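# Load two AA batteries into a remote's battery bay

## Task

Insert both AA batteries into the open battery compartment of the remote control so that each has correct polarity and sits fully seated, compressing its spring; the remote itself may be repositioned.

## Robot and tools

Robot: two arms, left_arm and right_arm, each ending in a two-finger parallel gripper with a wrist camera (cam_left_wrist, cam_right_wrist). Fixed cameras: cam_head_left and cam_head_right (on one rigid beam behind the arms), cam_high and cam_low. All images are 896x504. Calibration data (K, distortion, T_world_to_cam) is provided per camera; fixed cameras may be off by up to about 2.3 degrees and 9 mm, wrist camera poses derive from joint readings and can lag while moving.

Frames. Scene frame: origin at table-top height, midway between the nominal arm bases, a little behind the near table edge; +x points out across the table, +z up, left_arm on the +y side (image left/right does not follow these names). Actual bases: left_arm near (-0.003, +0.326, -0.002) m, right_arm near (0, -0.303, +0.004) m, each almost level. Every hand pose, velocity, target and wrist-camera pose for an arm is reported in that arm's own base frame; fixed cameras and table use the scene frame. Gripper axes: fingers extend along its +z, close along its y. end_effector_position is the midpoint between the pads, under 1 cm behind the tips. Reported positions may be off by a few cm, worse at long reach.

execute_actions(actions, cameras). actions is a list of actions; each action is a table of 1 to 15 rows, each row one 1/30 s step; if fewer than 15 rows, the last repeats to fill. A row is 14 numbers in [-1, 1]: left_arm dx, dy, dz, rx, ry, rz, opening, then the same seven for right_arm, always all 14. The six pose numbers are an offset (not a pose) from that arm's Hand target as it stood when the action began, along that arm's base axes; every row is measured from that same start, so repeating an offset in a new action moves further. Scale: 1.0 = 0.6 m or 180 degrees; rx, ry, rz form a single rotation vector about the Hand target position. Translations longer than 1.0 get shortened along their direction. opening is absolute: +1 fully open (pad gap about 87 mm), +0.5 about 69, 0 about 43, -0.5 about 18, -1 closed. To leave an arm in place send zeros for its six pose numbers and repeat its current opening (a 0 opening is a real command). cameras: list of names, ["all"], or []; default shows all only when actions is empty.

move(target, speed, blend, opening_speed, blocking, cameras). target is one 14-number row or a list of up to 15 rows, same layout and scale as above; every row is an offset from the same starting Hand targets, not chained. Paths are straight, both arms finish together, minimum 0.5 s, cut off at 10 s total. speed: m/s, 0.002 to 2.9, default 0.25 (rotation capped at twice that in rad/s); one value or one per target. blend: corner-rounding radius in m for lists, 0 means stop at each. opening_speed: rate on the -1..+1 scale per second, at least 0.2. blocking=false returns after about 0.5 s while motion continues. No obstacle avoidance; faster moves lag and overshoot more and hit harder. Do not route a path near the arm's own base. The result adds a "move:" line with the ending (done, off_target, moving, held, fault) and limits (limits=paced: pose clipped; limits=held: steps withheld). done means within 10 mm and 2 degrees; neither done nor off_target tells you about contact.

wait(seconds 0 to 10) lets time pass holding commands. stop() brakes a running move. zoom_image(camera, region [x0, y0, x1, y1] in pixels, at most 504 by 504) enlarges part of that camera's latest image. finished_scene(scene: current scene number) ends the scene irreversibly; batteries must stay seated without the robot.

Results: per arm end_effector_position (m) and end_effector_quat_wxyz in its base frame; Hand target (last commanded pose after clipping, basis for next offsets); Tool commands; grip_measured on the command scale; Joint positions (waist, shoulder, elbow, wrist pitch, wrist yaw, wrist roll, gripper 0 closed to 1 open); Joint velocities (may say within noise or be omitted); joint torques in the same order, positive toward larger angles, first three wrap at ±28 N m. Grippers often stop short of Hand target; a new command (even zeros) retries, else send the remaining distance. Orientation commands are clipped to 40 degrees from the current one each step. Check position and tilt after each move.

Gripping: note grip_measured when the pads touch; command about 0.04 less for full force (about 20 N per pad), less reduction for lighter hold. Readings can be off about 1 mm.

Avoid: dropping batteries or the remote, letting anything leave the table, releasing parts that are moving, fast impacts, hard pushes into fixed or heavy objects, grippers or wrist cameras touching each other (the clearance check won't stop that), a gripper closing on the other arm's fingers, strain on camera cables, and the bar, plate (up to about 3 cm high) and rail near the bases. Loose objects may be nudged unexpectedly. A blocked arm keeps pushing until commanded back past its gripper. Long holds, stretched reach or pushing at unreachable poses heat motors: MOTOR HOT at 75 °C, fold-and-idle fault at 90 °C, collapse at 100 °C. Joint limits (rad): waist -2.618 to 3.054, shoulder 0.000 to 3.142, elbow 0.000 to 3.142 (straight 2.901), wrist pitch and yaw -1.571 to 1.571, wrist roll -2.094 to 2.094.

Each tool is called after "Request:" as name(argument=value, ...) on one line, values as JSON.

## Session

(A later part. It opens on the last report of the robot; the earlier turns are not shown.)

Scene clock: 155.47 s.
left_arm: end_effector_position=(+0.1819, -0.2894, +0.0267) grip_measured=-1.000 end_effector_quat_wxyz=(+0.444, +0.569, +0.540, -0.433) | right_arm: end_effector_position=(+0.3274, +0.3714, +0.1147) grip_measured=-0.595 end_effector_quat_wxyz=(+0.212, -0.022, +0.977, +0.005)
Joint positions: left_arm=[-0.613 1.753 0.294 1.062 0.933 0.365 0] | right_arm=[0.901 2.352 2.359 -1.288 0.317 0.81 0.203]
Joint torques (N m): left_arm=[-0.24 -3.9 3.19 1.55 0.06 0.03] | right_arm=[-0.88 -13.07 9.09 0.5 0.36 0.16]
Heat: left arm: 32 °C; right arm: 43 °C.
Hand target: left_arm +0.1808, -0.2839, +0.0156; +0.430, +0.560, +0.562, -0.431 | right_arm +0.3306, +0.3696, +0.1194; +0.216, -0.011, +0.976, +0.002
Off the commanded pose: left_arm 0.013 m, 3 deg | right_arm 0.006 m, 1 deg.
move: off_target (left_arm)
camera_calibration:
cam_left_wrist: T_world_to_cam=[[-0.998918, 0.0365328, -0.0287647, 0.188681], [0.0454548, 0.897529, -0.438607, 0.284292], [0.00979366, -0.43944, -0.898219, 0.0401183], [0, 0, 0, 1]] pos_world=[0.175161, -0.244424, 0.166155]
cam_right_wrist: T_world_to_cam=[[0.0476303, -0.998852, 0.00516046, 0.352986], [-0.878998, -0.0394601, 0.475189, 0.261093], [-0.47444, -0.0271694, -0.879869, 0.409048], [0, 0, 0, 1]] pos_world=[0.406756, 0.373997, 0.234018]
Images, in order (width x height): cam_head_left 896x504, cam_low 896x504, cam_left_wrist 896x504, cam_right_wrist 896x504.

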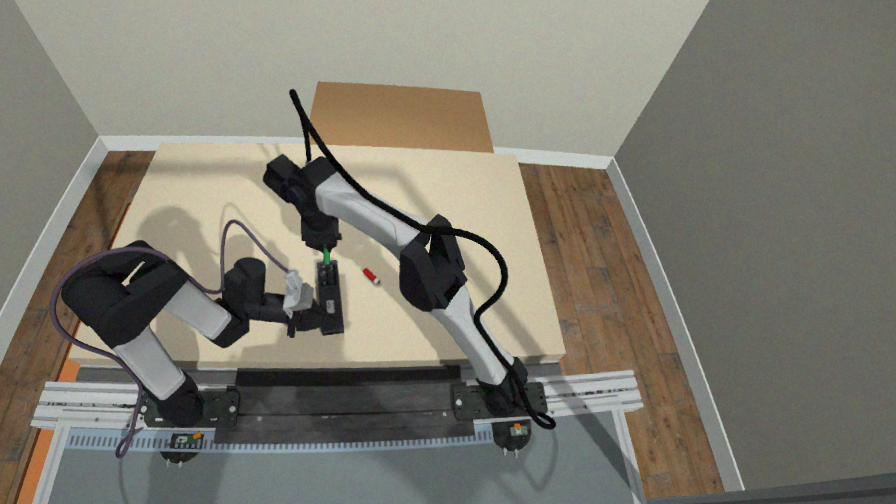

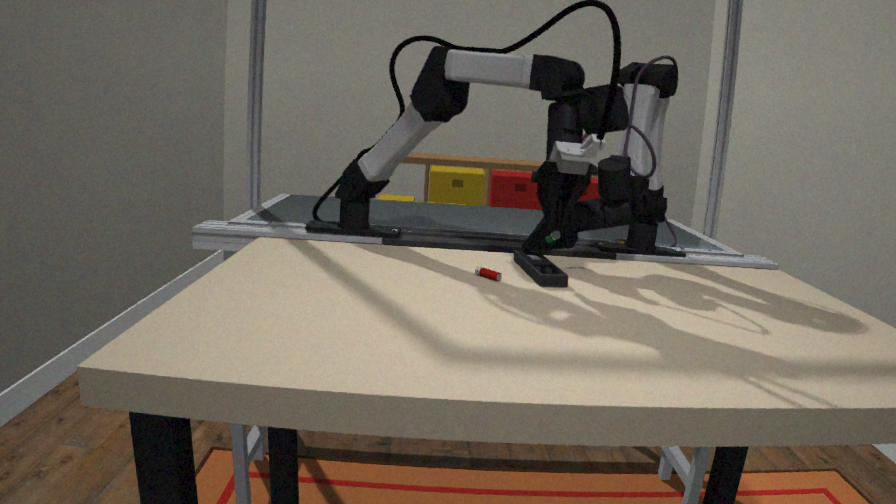

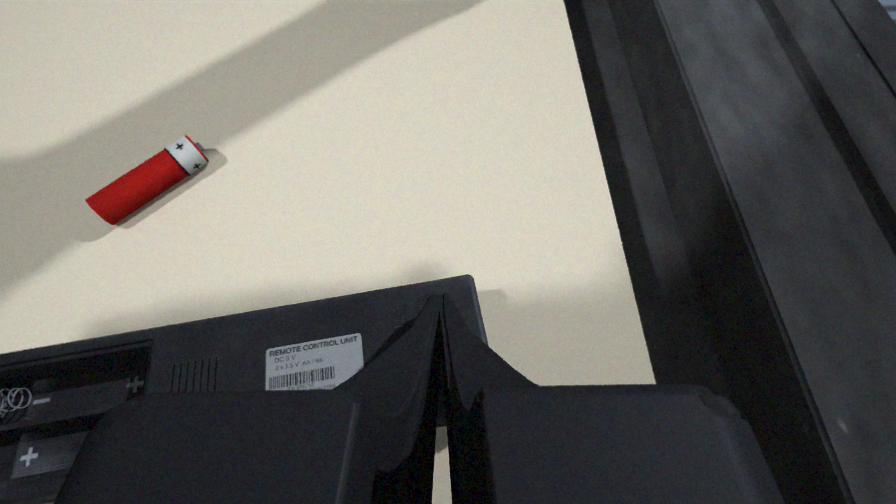

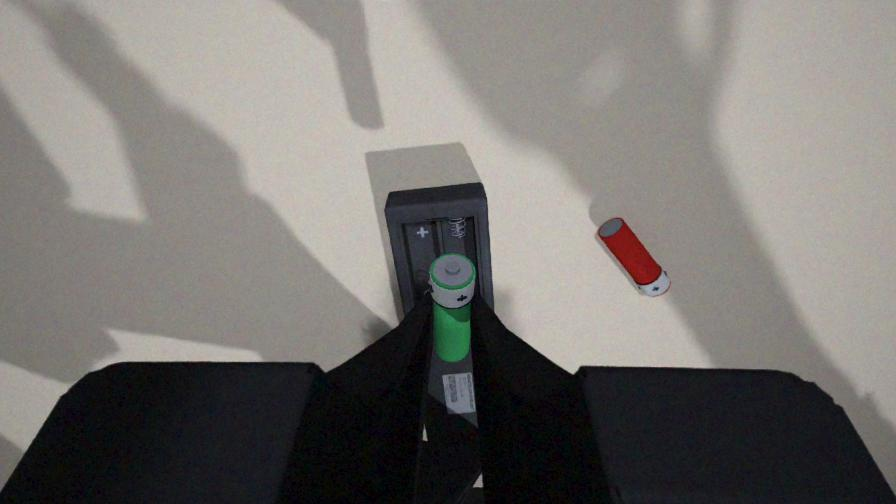

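Request:
move(target=[0,0,0,0,0,0,-1,-0.0265,0.0155,-0.055,0.006,-0.047,0.025,-0.8], speed=0.1, cameras=["cam_right_wrist","cam_low"])

Request:
zoom_image(camera="cam_right_wrist", region=[330, 170, 580, 420])

Request:
zoom_image(camera="cam_low", region=[450, 150, 680, 310])

Scene clock: 158.53 s.
left_arm: end_effector_position=(+0.1819, -0.2894, +0.0268) grip_measured=-1.000 end_effector_quat_wxyz=(+0.444, +0.569, +0.540, -0.433) | right_arm: end_effector_position=(+0.3122, +0.3758, +0.0668) grip_measured=-0.595 end_effector_quat_wxyz=(+0.265, -0.047, +0.963, +0.002)
Joint positions: left_arm=[-0.613 1.753 0.294 1.062 0.933 0.365 0] | right_arm=[0.967 2.212 1.905 -0.914 0.416 0.794 0.203]
Joint torques (N m): left_arm=[-0.25 -3.97 3.17 1.55 0.06 0.02] | right_arm=[-0.02 -17.72 5.11 1.03 0.45 -0.09]
Heat: left arm: 32 °C; right arm: 43 °C.
Hand target: left_arm +0.1808, -0.2839, +0.0156; +0.430, +0.561, +0.562, -0.431 | right_arm +0.3148, +0.3790, +0.0865; +0.287, -0.047, +0.957, +0.019
Off the commanded pose: left_arm 0.013 m, 3 deg | right_arm 0.020 m, 3 deg.
move: off_target (left_arm, right_arm)
camera_calibration:
cam_right_wrist: T_world_to_cam=[[0.0947671, -0.995128, 0.0272088, 0.34074], [-0.923448, -0.0776663, 0.375782, 0.305515], [-0.371838, -0.0607377, -0.926309, 0.34352], [0, 0, 0, 1]] pos_world=[0.37757, 0.383673, 0.194128]
Images, in order (width x height): cam_low 896x504, cam_right_wrist 896x504.

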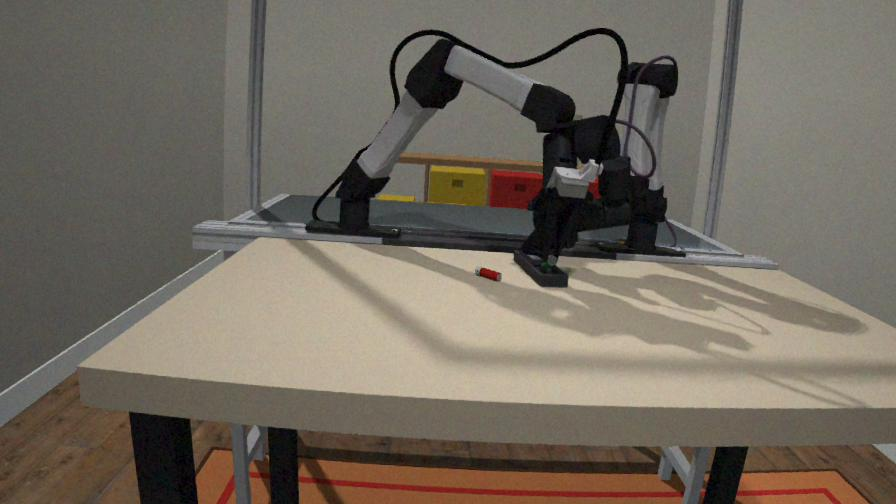

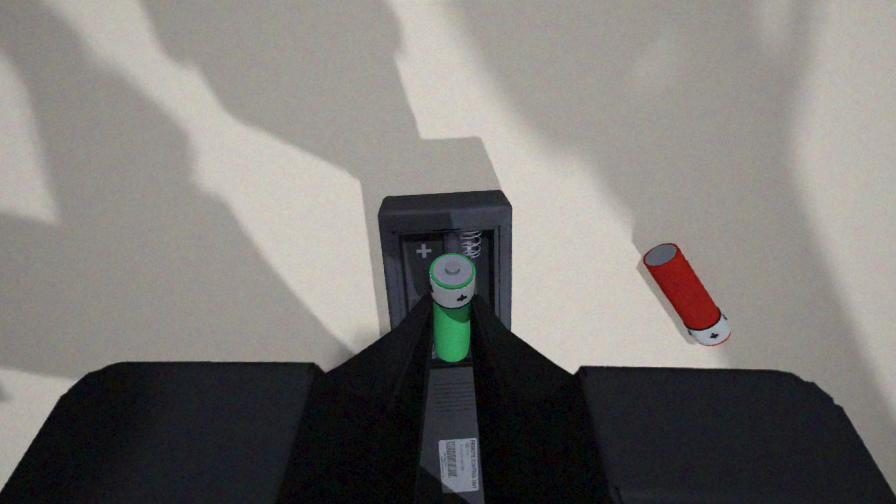

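Scaled by 2.016 from the camera's 896x504 image, which has a finer 1280x720 frame.

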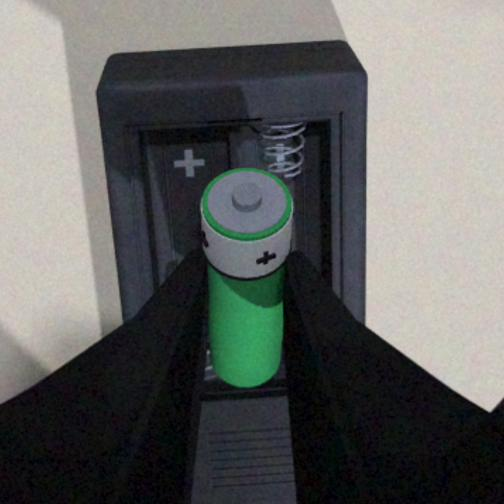

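Scaled by 2.191 from the camera's 896x504 image, which has a finer 1280x720 frame.

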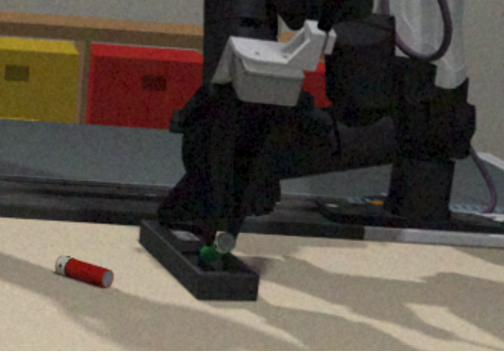

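Request:
move(target=[0,0,0,0,0,0,-1,0.006,0.016,0.012,0,0,0,-0.8], speed=0.08, cameras=["cam_right_wrist"])

Request:
zoom_image(camera="cam_right_wrist", region=[330, 170, 580, 420])

Scene clock: 159.93 s.
left_arm: end_effector_position=(+0.1819, -0.2894, +0.0268) grip_measured=-1.000 end_effector_quat_wxyz=(+0.444, +0.569, +0.540, -0.433) | right_arm: end_effector_position=(+0.3177, +0.3857, +0.0840) grip_measured=-0.595 end_effector_quat_wxyz=(+0.279, -0.044, +0.959, +0.019)
Joint positions: left_arm=[-0.613 1.753 0.294 1.062 0.933 0.365 0] | right_arm=[0.97 2.212 1.962 -0.927 0.418 0.794 0.203]
Joint torques (N m): left_arm=[-0.21 -3.92 3.25 1.54 0.06 0.02] | right_arm=[0.08 -13.31 9.26 0.74 0.43 -0.05]
Heat: left arm: 32 °C; right arm: 43 °C.
Hand target: left_arm +0.1808, -0.2839, +0.0156; +0.430, +0.561, +0.562, -0.431 | right_arm +0.3184, +0.3885, +0.0936; +0.287, -0.047, +0.957, +0.019
Off the commanded pose: left_arm 0.012 m, 3 deg | right_arm 0.010 m, 1 deg.
move: off_target (left_arm)
camera_calibration:
cam_right_wrist: T_world_to_cam=[[0.0966686, -0.995302, -0.00535777, 0.35178], [-0.932962, -0.0924865, 0.347891, 0.315993], [-0.346752, -0.0286315, -0.93752, 0.342724], [0, 0, 0, 1]] pos_world=[0.379644, 0.389165, 0.213264]
Images, in order (width x height): cam_right_wrist 896x504.

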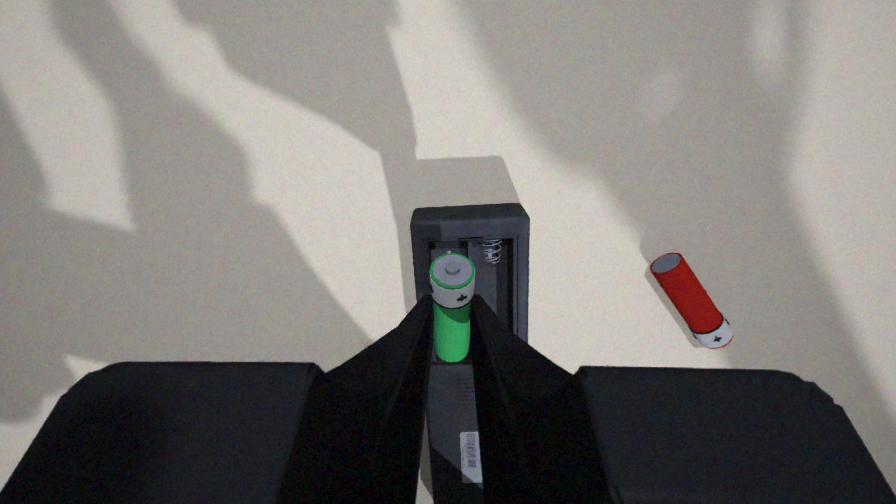

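Scaled by 2.016 from the camera's 896x504 image, which has a finer 1280x720 frame.

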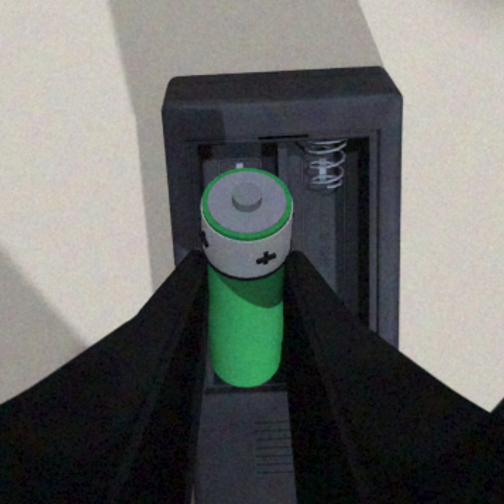

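Request:
move(target=[0,0,0,0,0,0,-1,-0.009,0.001,-0.026,0,0,0.011,-0.8], speed=0.06, cameras=["cam_right_wrist"])

Request:
zoom_image(camera="cam_right_wrist", region=[330, 170, 580, 420])

Scene clock: 161.47 s.
left_arm: end_effector_position=(+0.1819, -0.2894, +0.0268) grip_measured=-1.000 end_effector_quat_wxyz=(+0.444, +0.569, +0.540, -0.433) | right_arm: end_effector_position=(+0.3132, +0.3848, +0.0704) grip_measured=-0.595 end_effector_quat_wxyz=(+0.276, -0.059, +0.959, +0.013)
Joint positions: left_arm=[-0.613 1.753 0.294 1.062 0.933 0.365 0] | right_arm=[0.978 2.212 1.911 -0.886 0.418 0.772 0.203]
Joint torques (N m): left_arm=[-0.24 -3.88 3.21 1.53 0.06 0.01] | right_arm=[0.12 -15.2 5.22 1.07 0.31 -0.09]
Heat: left arm: 32 °C; right arm: 43 °C.
Hand target: left_arm +0.1808, -0.2839, +0.0156; +0.430, +0.561, +0.562, -0.431 | right_arm +0.3130, +0.3891, +0.0780; +0.287, -0.064, +0.956, +0.024
Off the commanded pose: left_arm 0.012 m, 3 deg | right_arm 0.009 m, 2 deg.
move: off_target (left_arm)
camera_calibration:
cam_right_wrist: T_world_to_cam=[[0.123181, -0.992278, 0.0144979, 0.340387], [-0.928691, -0.110113, 0.354131, 0.321422], [-0.3498, -0.0570861, -0.935084, 0.340123], [0, 0, 0, 1]] pos_world=[0.375547, 0.392568, 0.199283]
Images, in order (width x height): cam_right_wrist 896x504.

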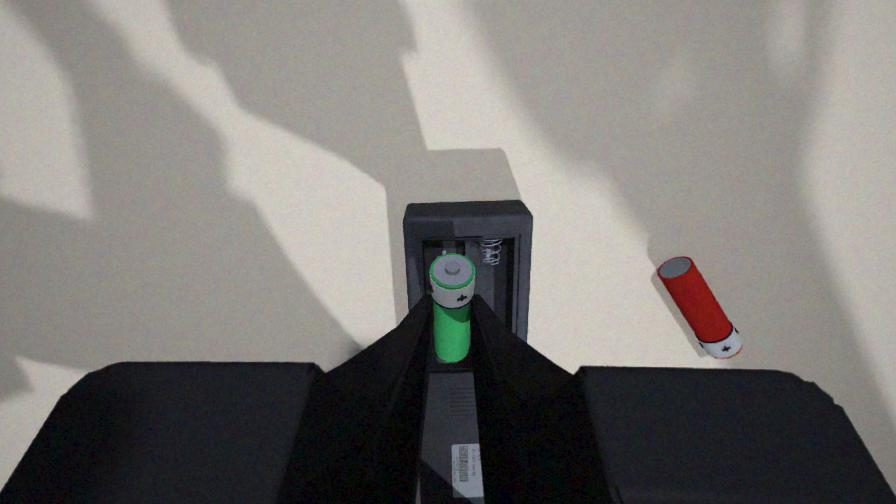

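Scaled by 2.016 from the camera's 896x504 image, which has a finer 1280x720 frame.

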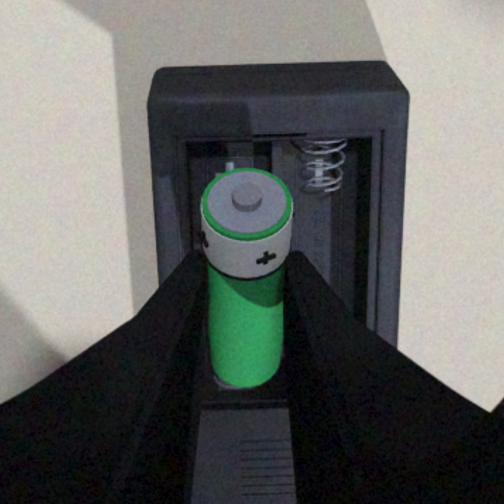

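Request:
move(target=[0,0,0,0,0,0,-1,-0.002,0.004,-0.016,0,0,0,-0.8], speed=0.05, cameras=["cam_right_wrist"])

Request:
zoom_image(camera="cam_right_wrist", region=[330, 170, 580, 420])

Scene clock: 162.57 s.
left_arm: end_effector_position=(+0.1819, -0.2894, +0.0268) grip_measured=-1.000 end_effector_quat_wxyz=(+0.444, +0.569, +0.540, -0.433) | right_arm: end_effector_position=(+0.3120, +0.3874, +0.0652) grip_measured=-0.595 end_effector_quat_wxyz=(+0.278, -0.061, +0.959, +0.016)
Joint positions: left_arm=[-0.613 1.753 0.294 1.062 0.933 0.365 0] | right_arm=[0.983 2.212 1.888 -0.856 0.418 0.772 0.203]
Joint torques (N m): left_arm=[-0.24 -3.88 3.21 1.55 0.06 0.03] | right_arm=[0.13 -14.24 5.18 1.1 0.32 -0.05]
Heat: left arm: 31 °C; right arm: 43 °C.
Hand target: left_arm +0.1808, -0.2839, +0.0156; +0.430, +0.561, +0.562, -0.431 | right_arm +0.3118, +0.3915, +0.0684; +0.287, -0.064, +0.956, +0.024
Off the commanded pose: left_arm 0.012 m, 3 deg | right_arm 0.005 m, 1 deg.
move: off_target (left_arm)
camera_calibration:
cam_right_wrist: T_world_to_cam=[[0.128045, -0.991727, 0.00906483, 0.341877], [-0.929553, -0.116821, 0.349692, 0.325671], [-0.34574, -0.0532023, -0.936821, 0.332355], [0, 0, 0, 1]] pos_world=[0.373861, 0.394776, 0.194373]
Images, in order (width x height): cam_right_wrist 896x504.

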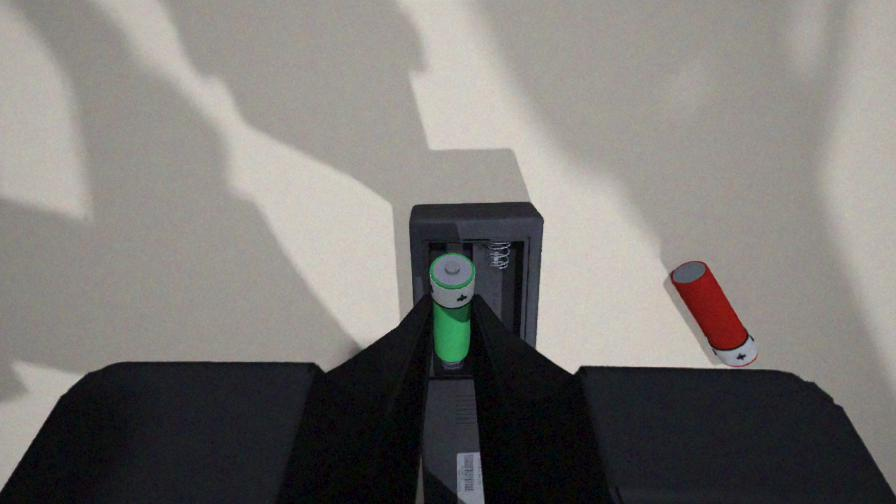

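Scaled by 2.016 from the camera's 896x504 image, which has a finer 1280x720 frame.

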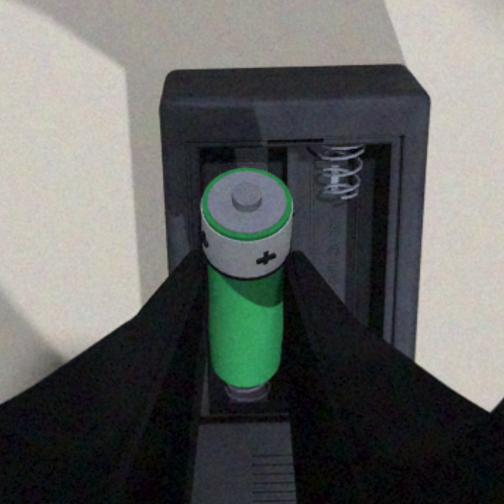

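Request:
move(target=[0,0,0,0,0,0,-1,0.001,-0.001,-0.018,0,0,0,-0.8], speed=0.05, cameras=["cam_right_wrist","cam_low"])

Request:
zoom_image(camera="cam_right_wrist", region=[330, 170, 580, 420])

Request:
zoom_image(camera="cam_low", region=[450, 150, 680, 310])

Scene clock: 163.57 s.
left_arm: end_effector_position=(+0.1819, -0.2894, +0.0268) grip_measured=-1.000 end_effector_quat_wxyz=(+0.444, +0.569, +0.540, -0.433) | right_arm: end_effector_position=(+0.3132, +0.3884, +0.0580) grip_measured=-0.595 end_effector_quat_wxyz=(+0.282, -0.060, +0.957, +0.019)
Joint positions: left_arm=[-0.613 1.753 0.294 1.062 0.933 0.365 0] | right_arm=[0.983 2.212 1.857 -0.815 0.42 0.771 0.203]
Joint torques (N m): left_arm=[-0.23 -3.9 3.23 1.54 0.06 0.03] | right_arm=[-0.01 -13.86 4.74 1.1 0.3 -0.06]
Heat: left arm: 31 °C; right arm: 43 °C.
Hand target: left_arm +0.1808, -0.2839, +0.0156; +0.430, +0.561, +0.562, -0.431 | right_arm +0.3123, +0.3909, +0.0576; +0.287, -0.064, +0.956, +0.024
Off the commanded pose: left_arm 0.012 m, 3 deg | right_arm 0.003 m, 1 deg.
move: off_target (left_arm)
camera_calibration:
cam_right_wrist: T_world_to_cam=[[0.127892, -0.991781, 0.00373601, 0.343105], [-0.932208, -0.118922, 0.341827, 0.331503], [-0.338574, -0.0471997, -0.939755, 0.32174], [0, 0, 0, 1]] pos_world=[0.374082, 0.394894, 0.187758]
Images, in order (width x height): cam_low 896x504, cam_right_wrist 896x504.

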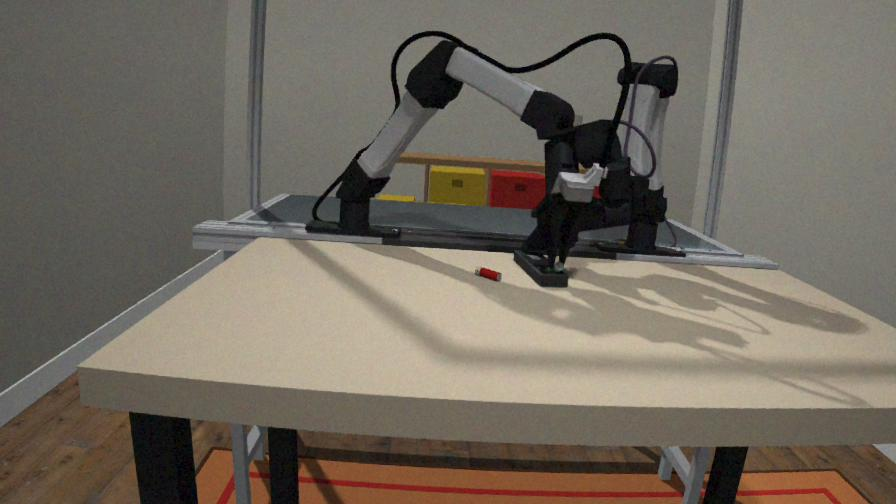

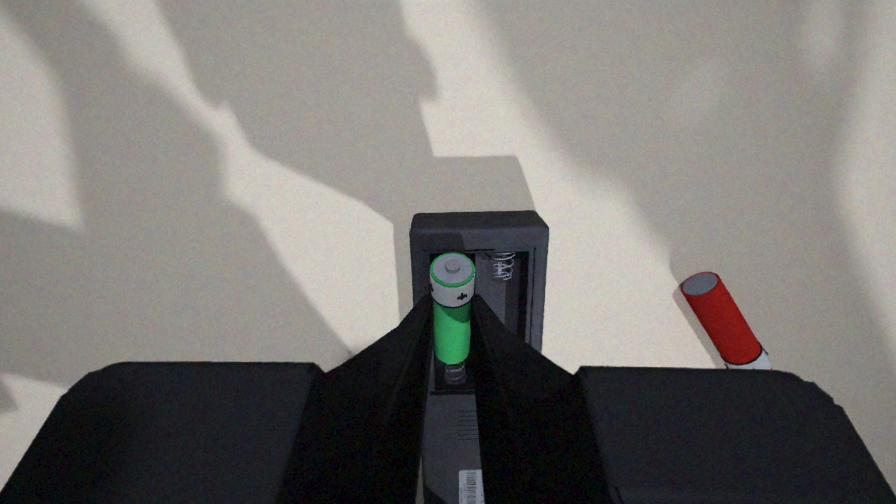

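Scaled by 2.016 from the camera's 896x504 image, which has a finer 1280x720 frame.

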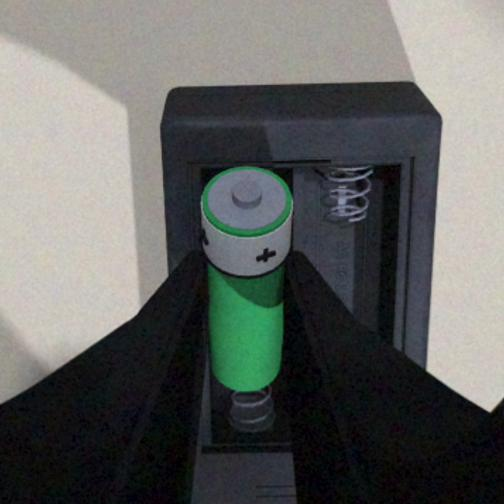

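Scaled by 2.191 from the camera's 896x504 image, which has a finer 1280x720 frame.

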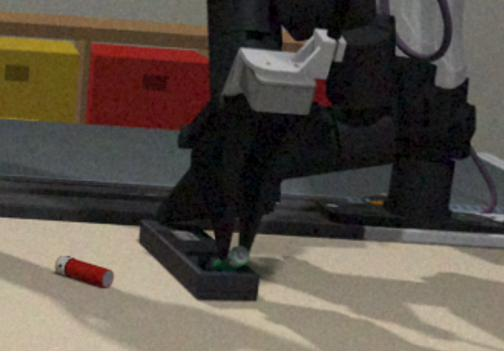

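Request:
move(target=[0,0,0,0,0,0,-1,-0.018,-0.002,-0.003,-0.003,0.022,0,-0.8], speed=0.05, cameras=["cam_right_wrist","cam_low"])

Request:
zoom_image(camera="cam_right_wrist", region=[330, 170, 580, 420])

Request:
zoom_image(camera="cam_low", region=[450, 150, 680, 310])

Scene clock: 164.73 s.
left_arm: end_effector_position=(+0.1819, -0.2894, +0.0268) grip_measured=-1.000 end_effector_quat_wxyz=(+0.444, +0.569, +0.540, -0.433) | right_arm: end_effector_position=(+0.3120, +0.3887, +0.0576) grip_measured=-0.595 end_effector_quat_wxyz=(+0.279, -0.061, +0.958, +0.020)
Joint positions: left_arm=[-0.613 1.753 0.294 1.062 0.933 0.365 0] | right_arm=[0.983 2.212 1.857 -0.817 0.414 0.77 0.203]
Joint torques (N m): left_arm=[-0.18 -3.86 3.15 1.55 0.06 0.03] | right_arm=[-0.16 -12.33 8.42 0.44 -0.18 0.15]
Heat: left arm: 31 °C; right arm: 43 °C.
Hand target: left_arm +0.1808, -0.2839, +0.0156; +0.430, +0.561, +0.562, -0.431 | right_arm +0.3015, +0.3898, +0.0558; +0.253, -0.064, +0.965, +0.021
Off the commanded pose: left_arm 0.012 m, 3 deg | right_arm 0.011 m, 3 deg.
move: off_target (left_arm, right_arm)
camera_calibration:
cam_right_wrist: T_world_to_cam=[[0.130948, -0.991388, 0.00152444, 0.342574], [-0.929578, -0.122249, 0.347765, 0.330678], [-0.344583, -0.046956, -0.937581, 0.322519], [0, 0, 0, 1]] pos_world=[0.373666, 0.395193, 0.186867]
Images, in order (width x height): cam_low 896x504, cam_right_wrist 896x504.

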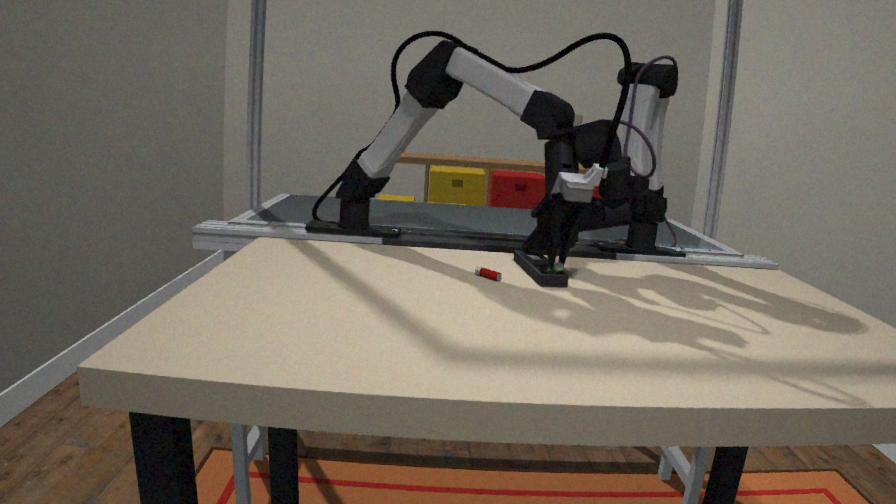

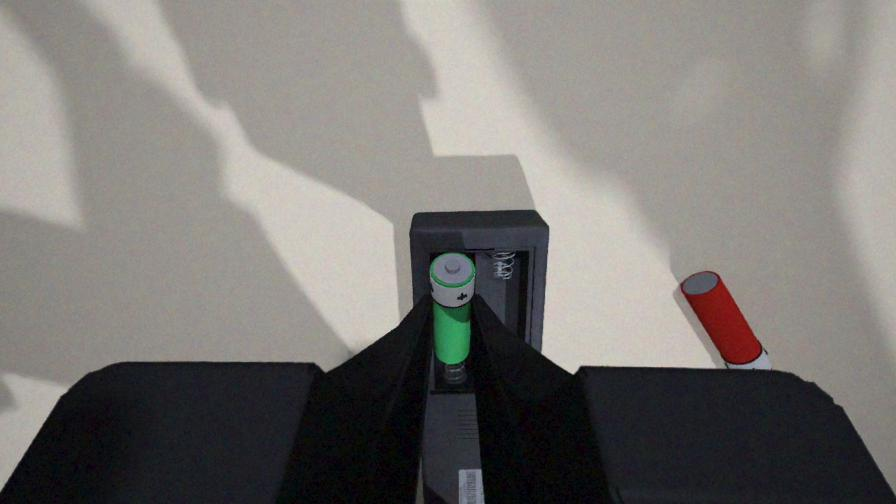

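Scaled by 2.016 from the camera's 896x504 image, which has a finer 1280x720 frame.

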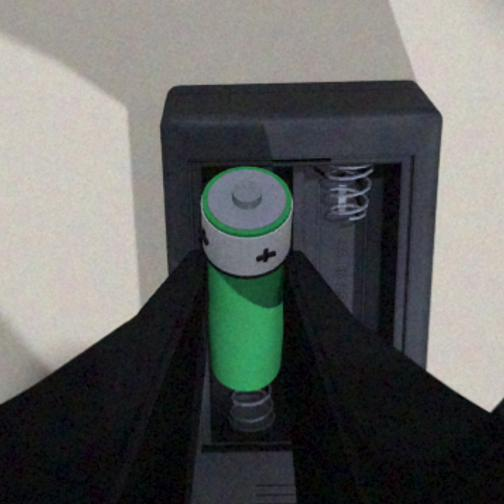

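Scaled by 2.191 from the camera's 896x504 image, which has a finer 1280x720 frame.

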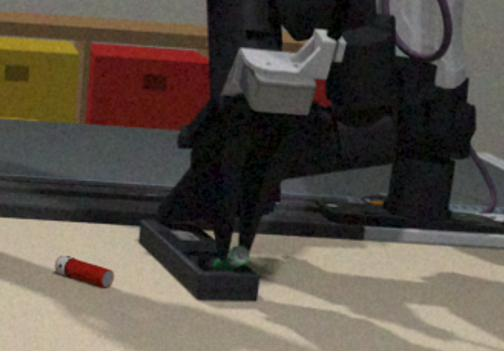

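Request:
move(target=[0,0,0,0,0,0,-1,-0.015,-0.002,0.0,0,0,0,-0.8], speed=0.05, cameras=["cam_right_wrist","cam_low"])

Request:
zoom_image(camera="cam_right_wrist", region=[330, 170, 580, 420])

Request:
zoom_image(camera="cam_low", region=[450, 150, 680, 310])

Scene clock: 165.67 s.
left_arm: end_effector_position=(+0.1819, -0.2894, +0.0268) grip_measured=-1.000 end_effector_quat_wxyz=(+0.444, +0.569, +0.540, -0.433) | right_arm: end_effector_position=(+0.3111, +0.3893, +0.0575) grip_measured=-0.595 end_effector_quat_wxyz=(+0.278, -0.059, +0.958, +0.021)
Joint positions: left_arm=[-0.613 1.753 0.294 1.062 0.933 0.365 0] | right_arm=[0.985 2.212 1.857 -0.818 0.414 0.777 0.203]
Joint torques (N m): left_arm=[-0.17 -3.9 3.18 1.55 0.06 0.03] | right_arm=[1.07 -14.46 5.24 0.5 -0.11 0.23]
Heat: left arm: 31 °C; right arm: 43 °C.
Hand target: left_arm +0.1808, -0.2839, +0.0156; +0.430, +0.561, +0.562, -0.431 | right_arm +0.2925, +0.3885, +0.0558; +0.253, -0.064, +0.965, +0.021
Off the commanded pose: left_arm 0.012 m, 3 deg | right_arm 0.019 m, 3 deg.
move: off_target (left_arm, right_arm)
camera_calibration:
cam_right_wrist: T_world_to_cam=[[0.127343, -0.991858, -0.0010133, 0.344782], [-0.929639, -0.119711, 0.348483, 0.328956], [-0.345767, -0.0434348, -0.937315, 0.321187], [0, 0, 0, 1]] pos_world=[0.372961, 0.395305, 0.186767]
Images, in order (width x height): cam_low 896x504, cam_right_wrist 896x504.

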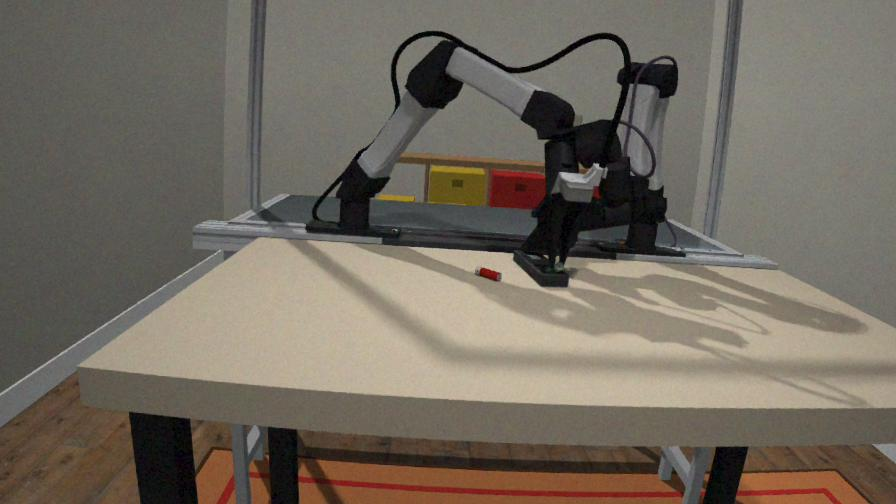

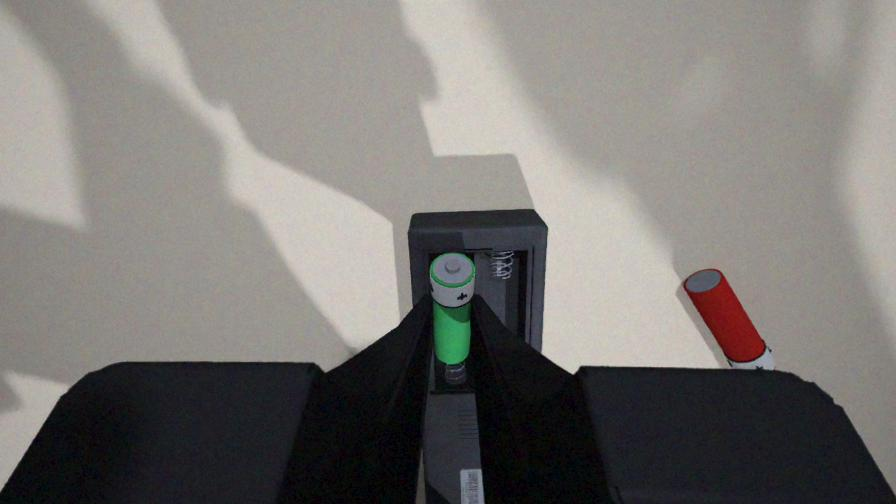

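Scaled by 2.016 from the camera's 896x504 image, which has a finer 1280x720 frame.

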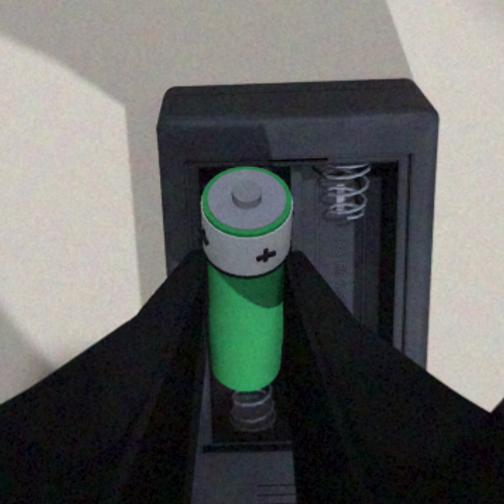

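Scaled by 2.191 from the camera's 896x504 image, which has a finer 1280x720 frame.

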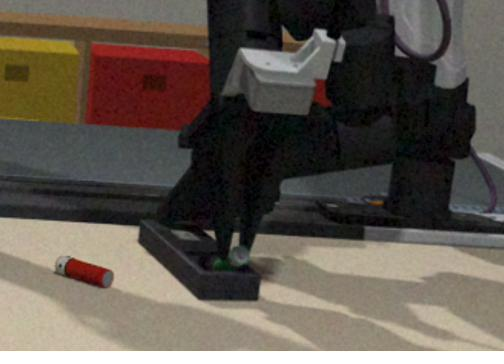

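Request:
move(target=[0,0,0.03,0,0,0,-1,0.031,0.001,0.005,0,0,0,-0.8], speed=0.05)

Request:
move(target=[-0.008,0.008,0.03,0,0,0.18,-1,0,0,0,0,0,0,-0.8], speed=0.08, cameras=["all"])

Request:
zoom_image(camera="cam_low", region=[450, 150, 680, 310])

Request:
zoom_image(camera="cam_head_left", region=[200, 180, 400, 350])

Scene clock: 167.07 s.
left_arm: end_effector_position=(+0.1751, -0.2839, +0.0277) grip_measured=-1.000 end_effector_quat_wxyz=(+0.421, +0.564, +0.561, -0.436) | right_arm: end_effector_position=(+0.3094, +0.3897, +0.0575) grip_measured=-0.595 end_effector_quat_wxyz=(+0.260, -0.061, +0.963, +0.023)
Joint positions: left_arm=[-0.613 1.671 0.294 0.919 0.927 0.362 0] | right_arm=[0.976 2.228 1.893 -0.858 0.378 0.775 0.203]
Joint torques (N m): left_arm=[-0.2 -6.83 5.01 1.58 0.15 0.06] | right_arm=[-1.18 -12.04 9.1 0.61 0.13 -0.1]
Heat: left arm: 31 °C; right arm: 43 °C.
Hand target: left_arm +0.1807, -0.2839, +0.0335; +0.430, +0.561, +0.562, -0.431 | right_arm +0.3111, +0.3891, +0.0587; +0.253, -0.064, +0.965, +0.021
Off the commanded pose: left_arm 0.008 m, 1 deg | right_arm 0.002 m, 1 deg.
move: done

Scene clock: 171.30 s.
left_arm: end_effector_position=(+0.1767, -0.2785, +0.0470) grip_measured=-1.000 end_effector_quat_wxyz=(+0.528, +0.389, +0.697, -0.290) | right_arm: end_effector_position=(+0.3094, +0.3897, +0.0575) grip_measured=-0.595 end_effector_quat_wxyz=(+0.260, -0.061, +0.963, +0.023)
Joint positions: left_arm=[-1.002 1.397 0.114 1.005 0.008 0.009 0] | right_arm=[0.976 2.228 1.893 -0.858 0.378 0.775 0.203]
Joint torques (N m): left_arm=[-1.61 -4.78 4.98 2.08 -0.06 0] | right_arm=[-1.2 -12.03 9.07 0.62 0.12 -0.1]
Heat: left arm: 31 °C; right arm: 43 °C.
Hand target: left_arm +0.1760, -0.2791, +0.0516; +0.533, +0.382, +0.696, -0.294 | right_arm +0.3111, +0.3891, +0.0587; +0.253, -0.064, +0.965, +0.021
Off the commanded pose: left_arm 0.005 m, 1 deg | right_arm 0.002 m, 1 deg.
move: done
camera_calibration:
cam_left_wrist: T_world_to_cam=[[-0.855251, -0.518201, 0.00371474, 0.00231249], [-0.47665, 0.78382, -0.398034, 0.342364], [0.20335, -0.342189, -0.917363, 0.0569456], [0, 0, 0, 1]] pos_world=[0.153585, -0.247667, 0.188503]
cam_right_wrist: T_world_to_cam=[[0.132466, -0.991159, -0.0075236, 0.34386], [-0.915084, -0.125208, 0.383334, 0.323118], [-0.380887, -0.0438938, -0.923579, 0.330888], [0, 0, 0, 1]] pos_world=[0.376161, 0.395801, 0.184326]

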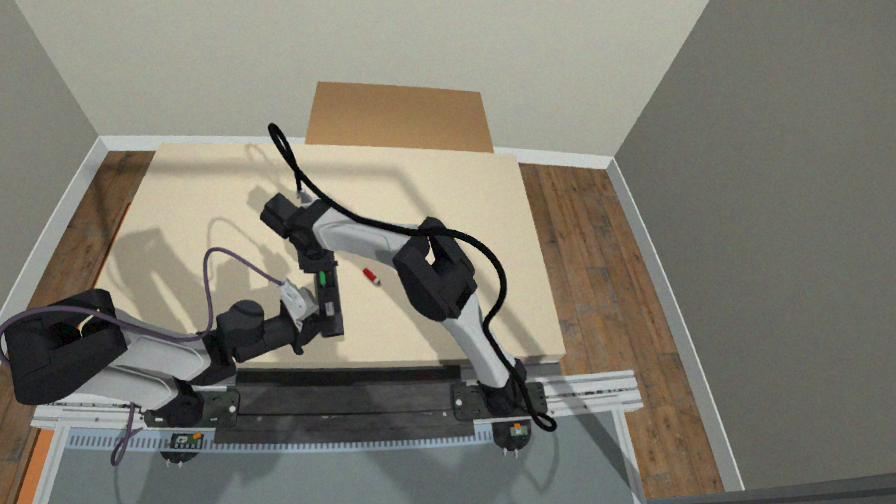

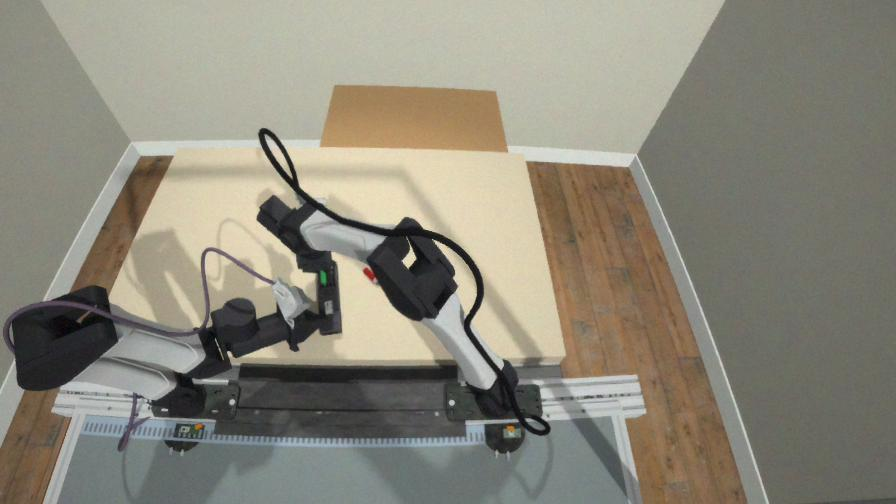

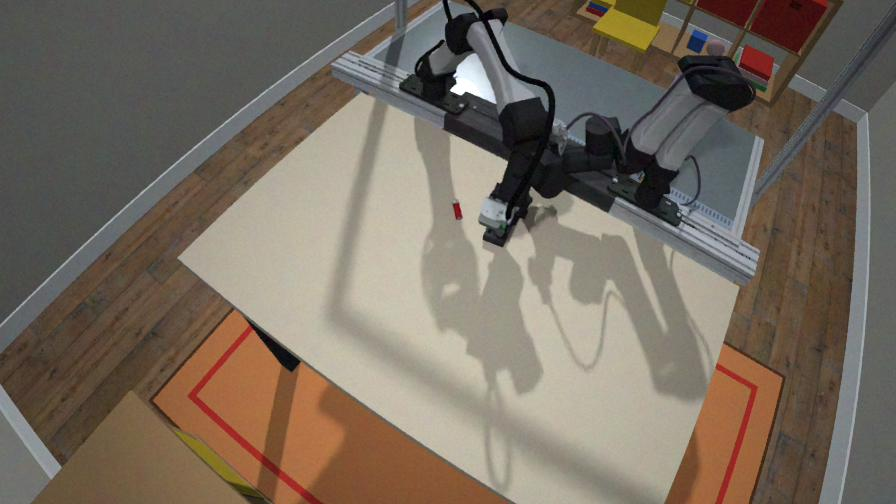

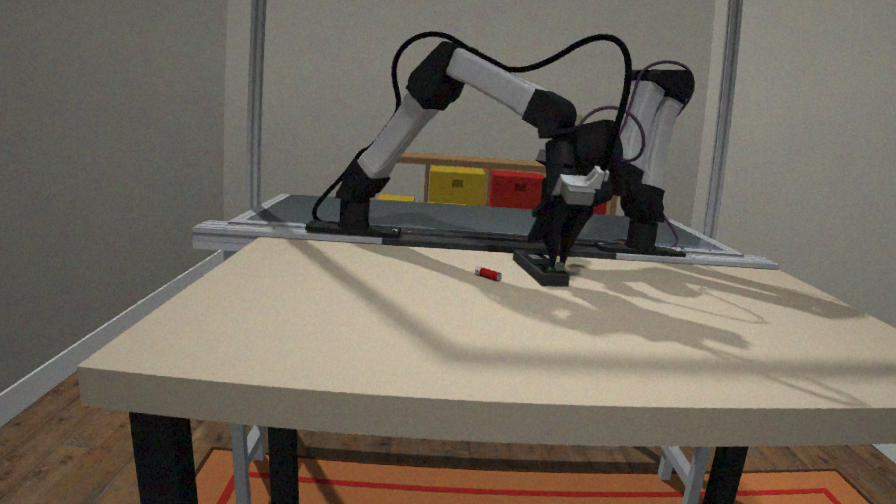

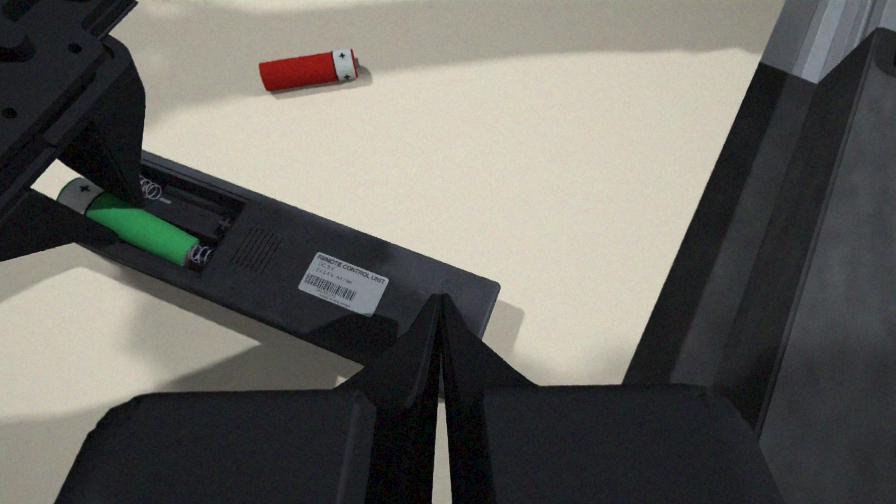

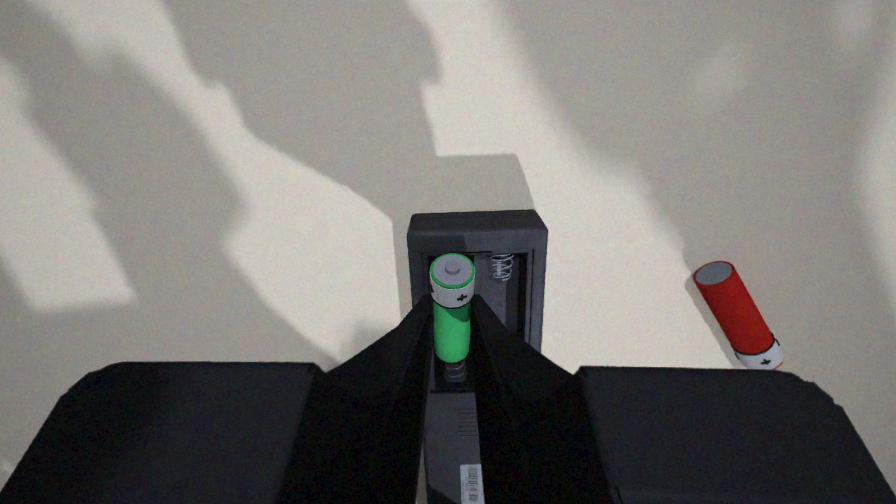

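Scaled by 2.191 from the camera's 896x504 image, which has a finer 1280x720 frame.

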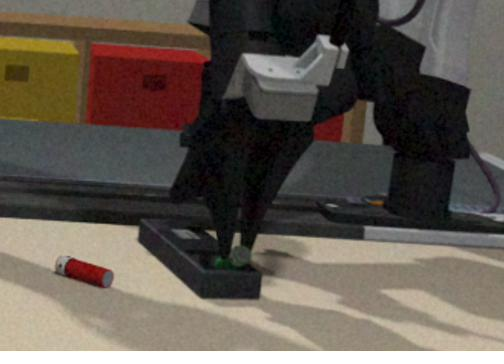

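Scaled by 2.520 from the camera's 896x504 image, which has a finer 1280x720 frame.

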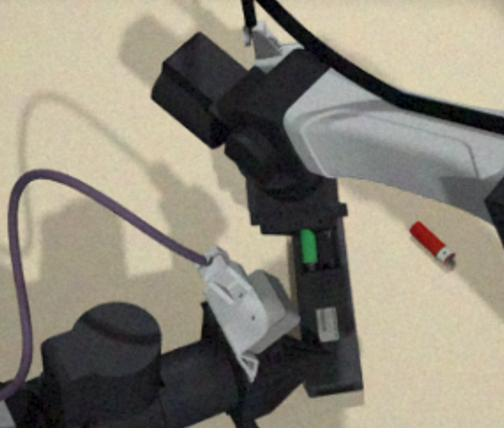

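Request:
zoom_image(camera="cam_left_wrist", region=[20, 120, 270, 300])

Scaled by 2.016 from the camera's 896x504 image, which has a finer 1280x720 frame.

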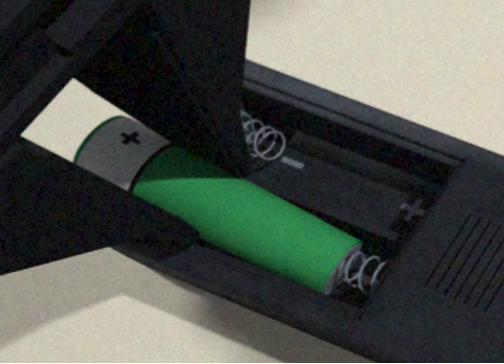

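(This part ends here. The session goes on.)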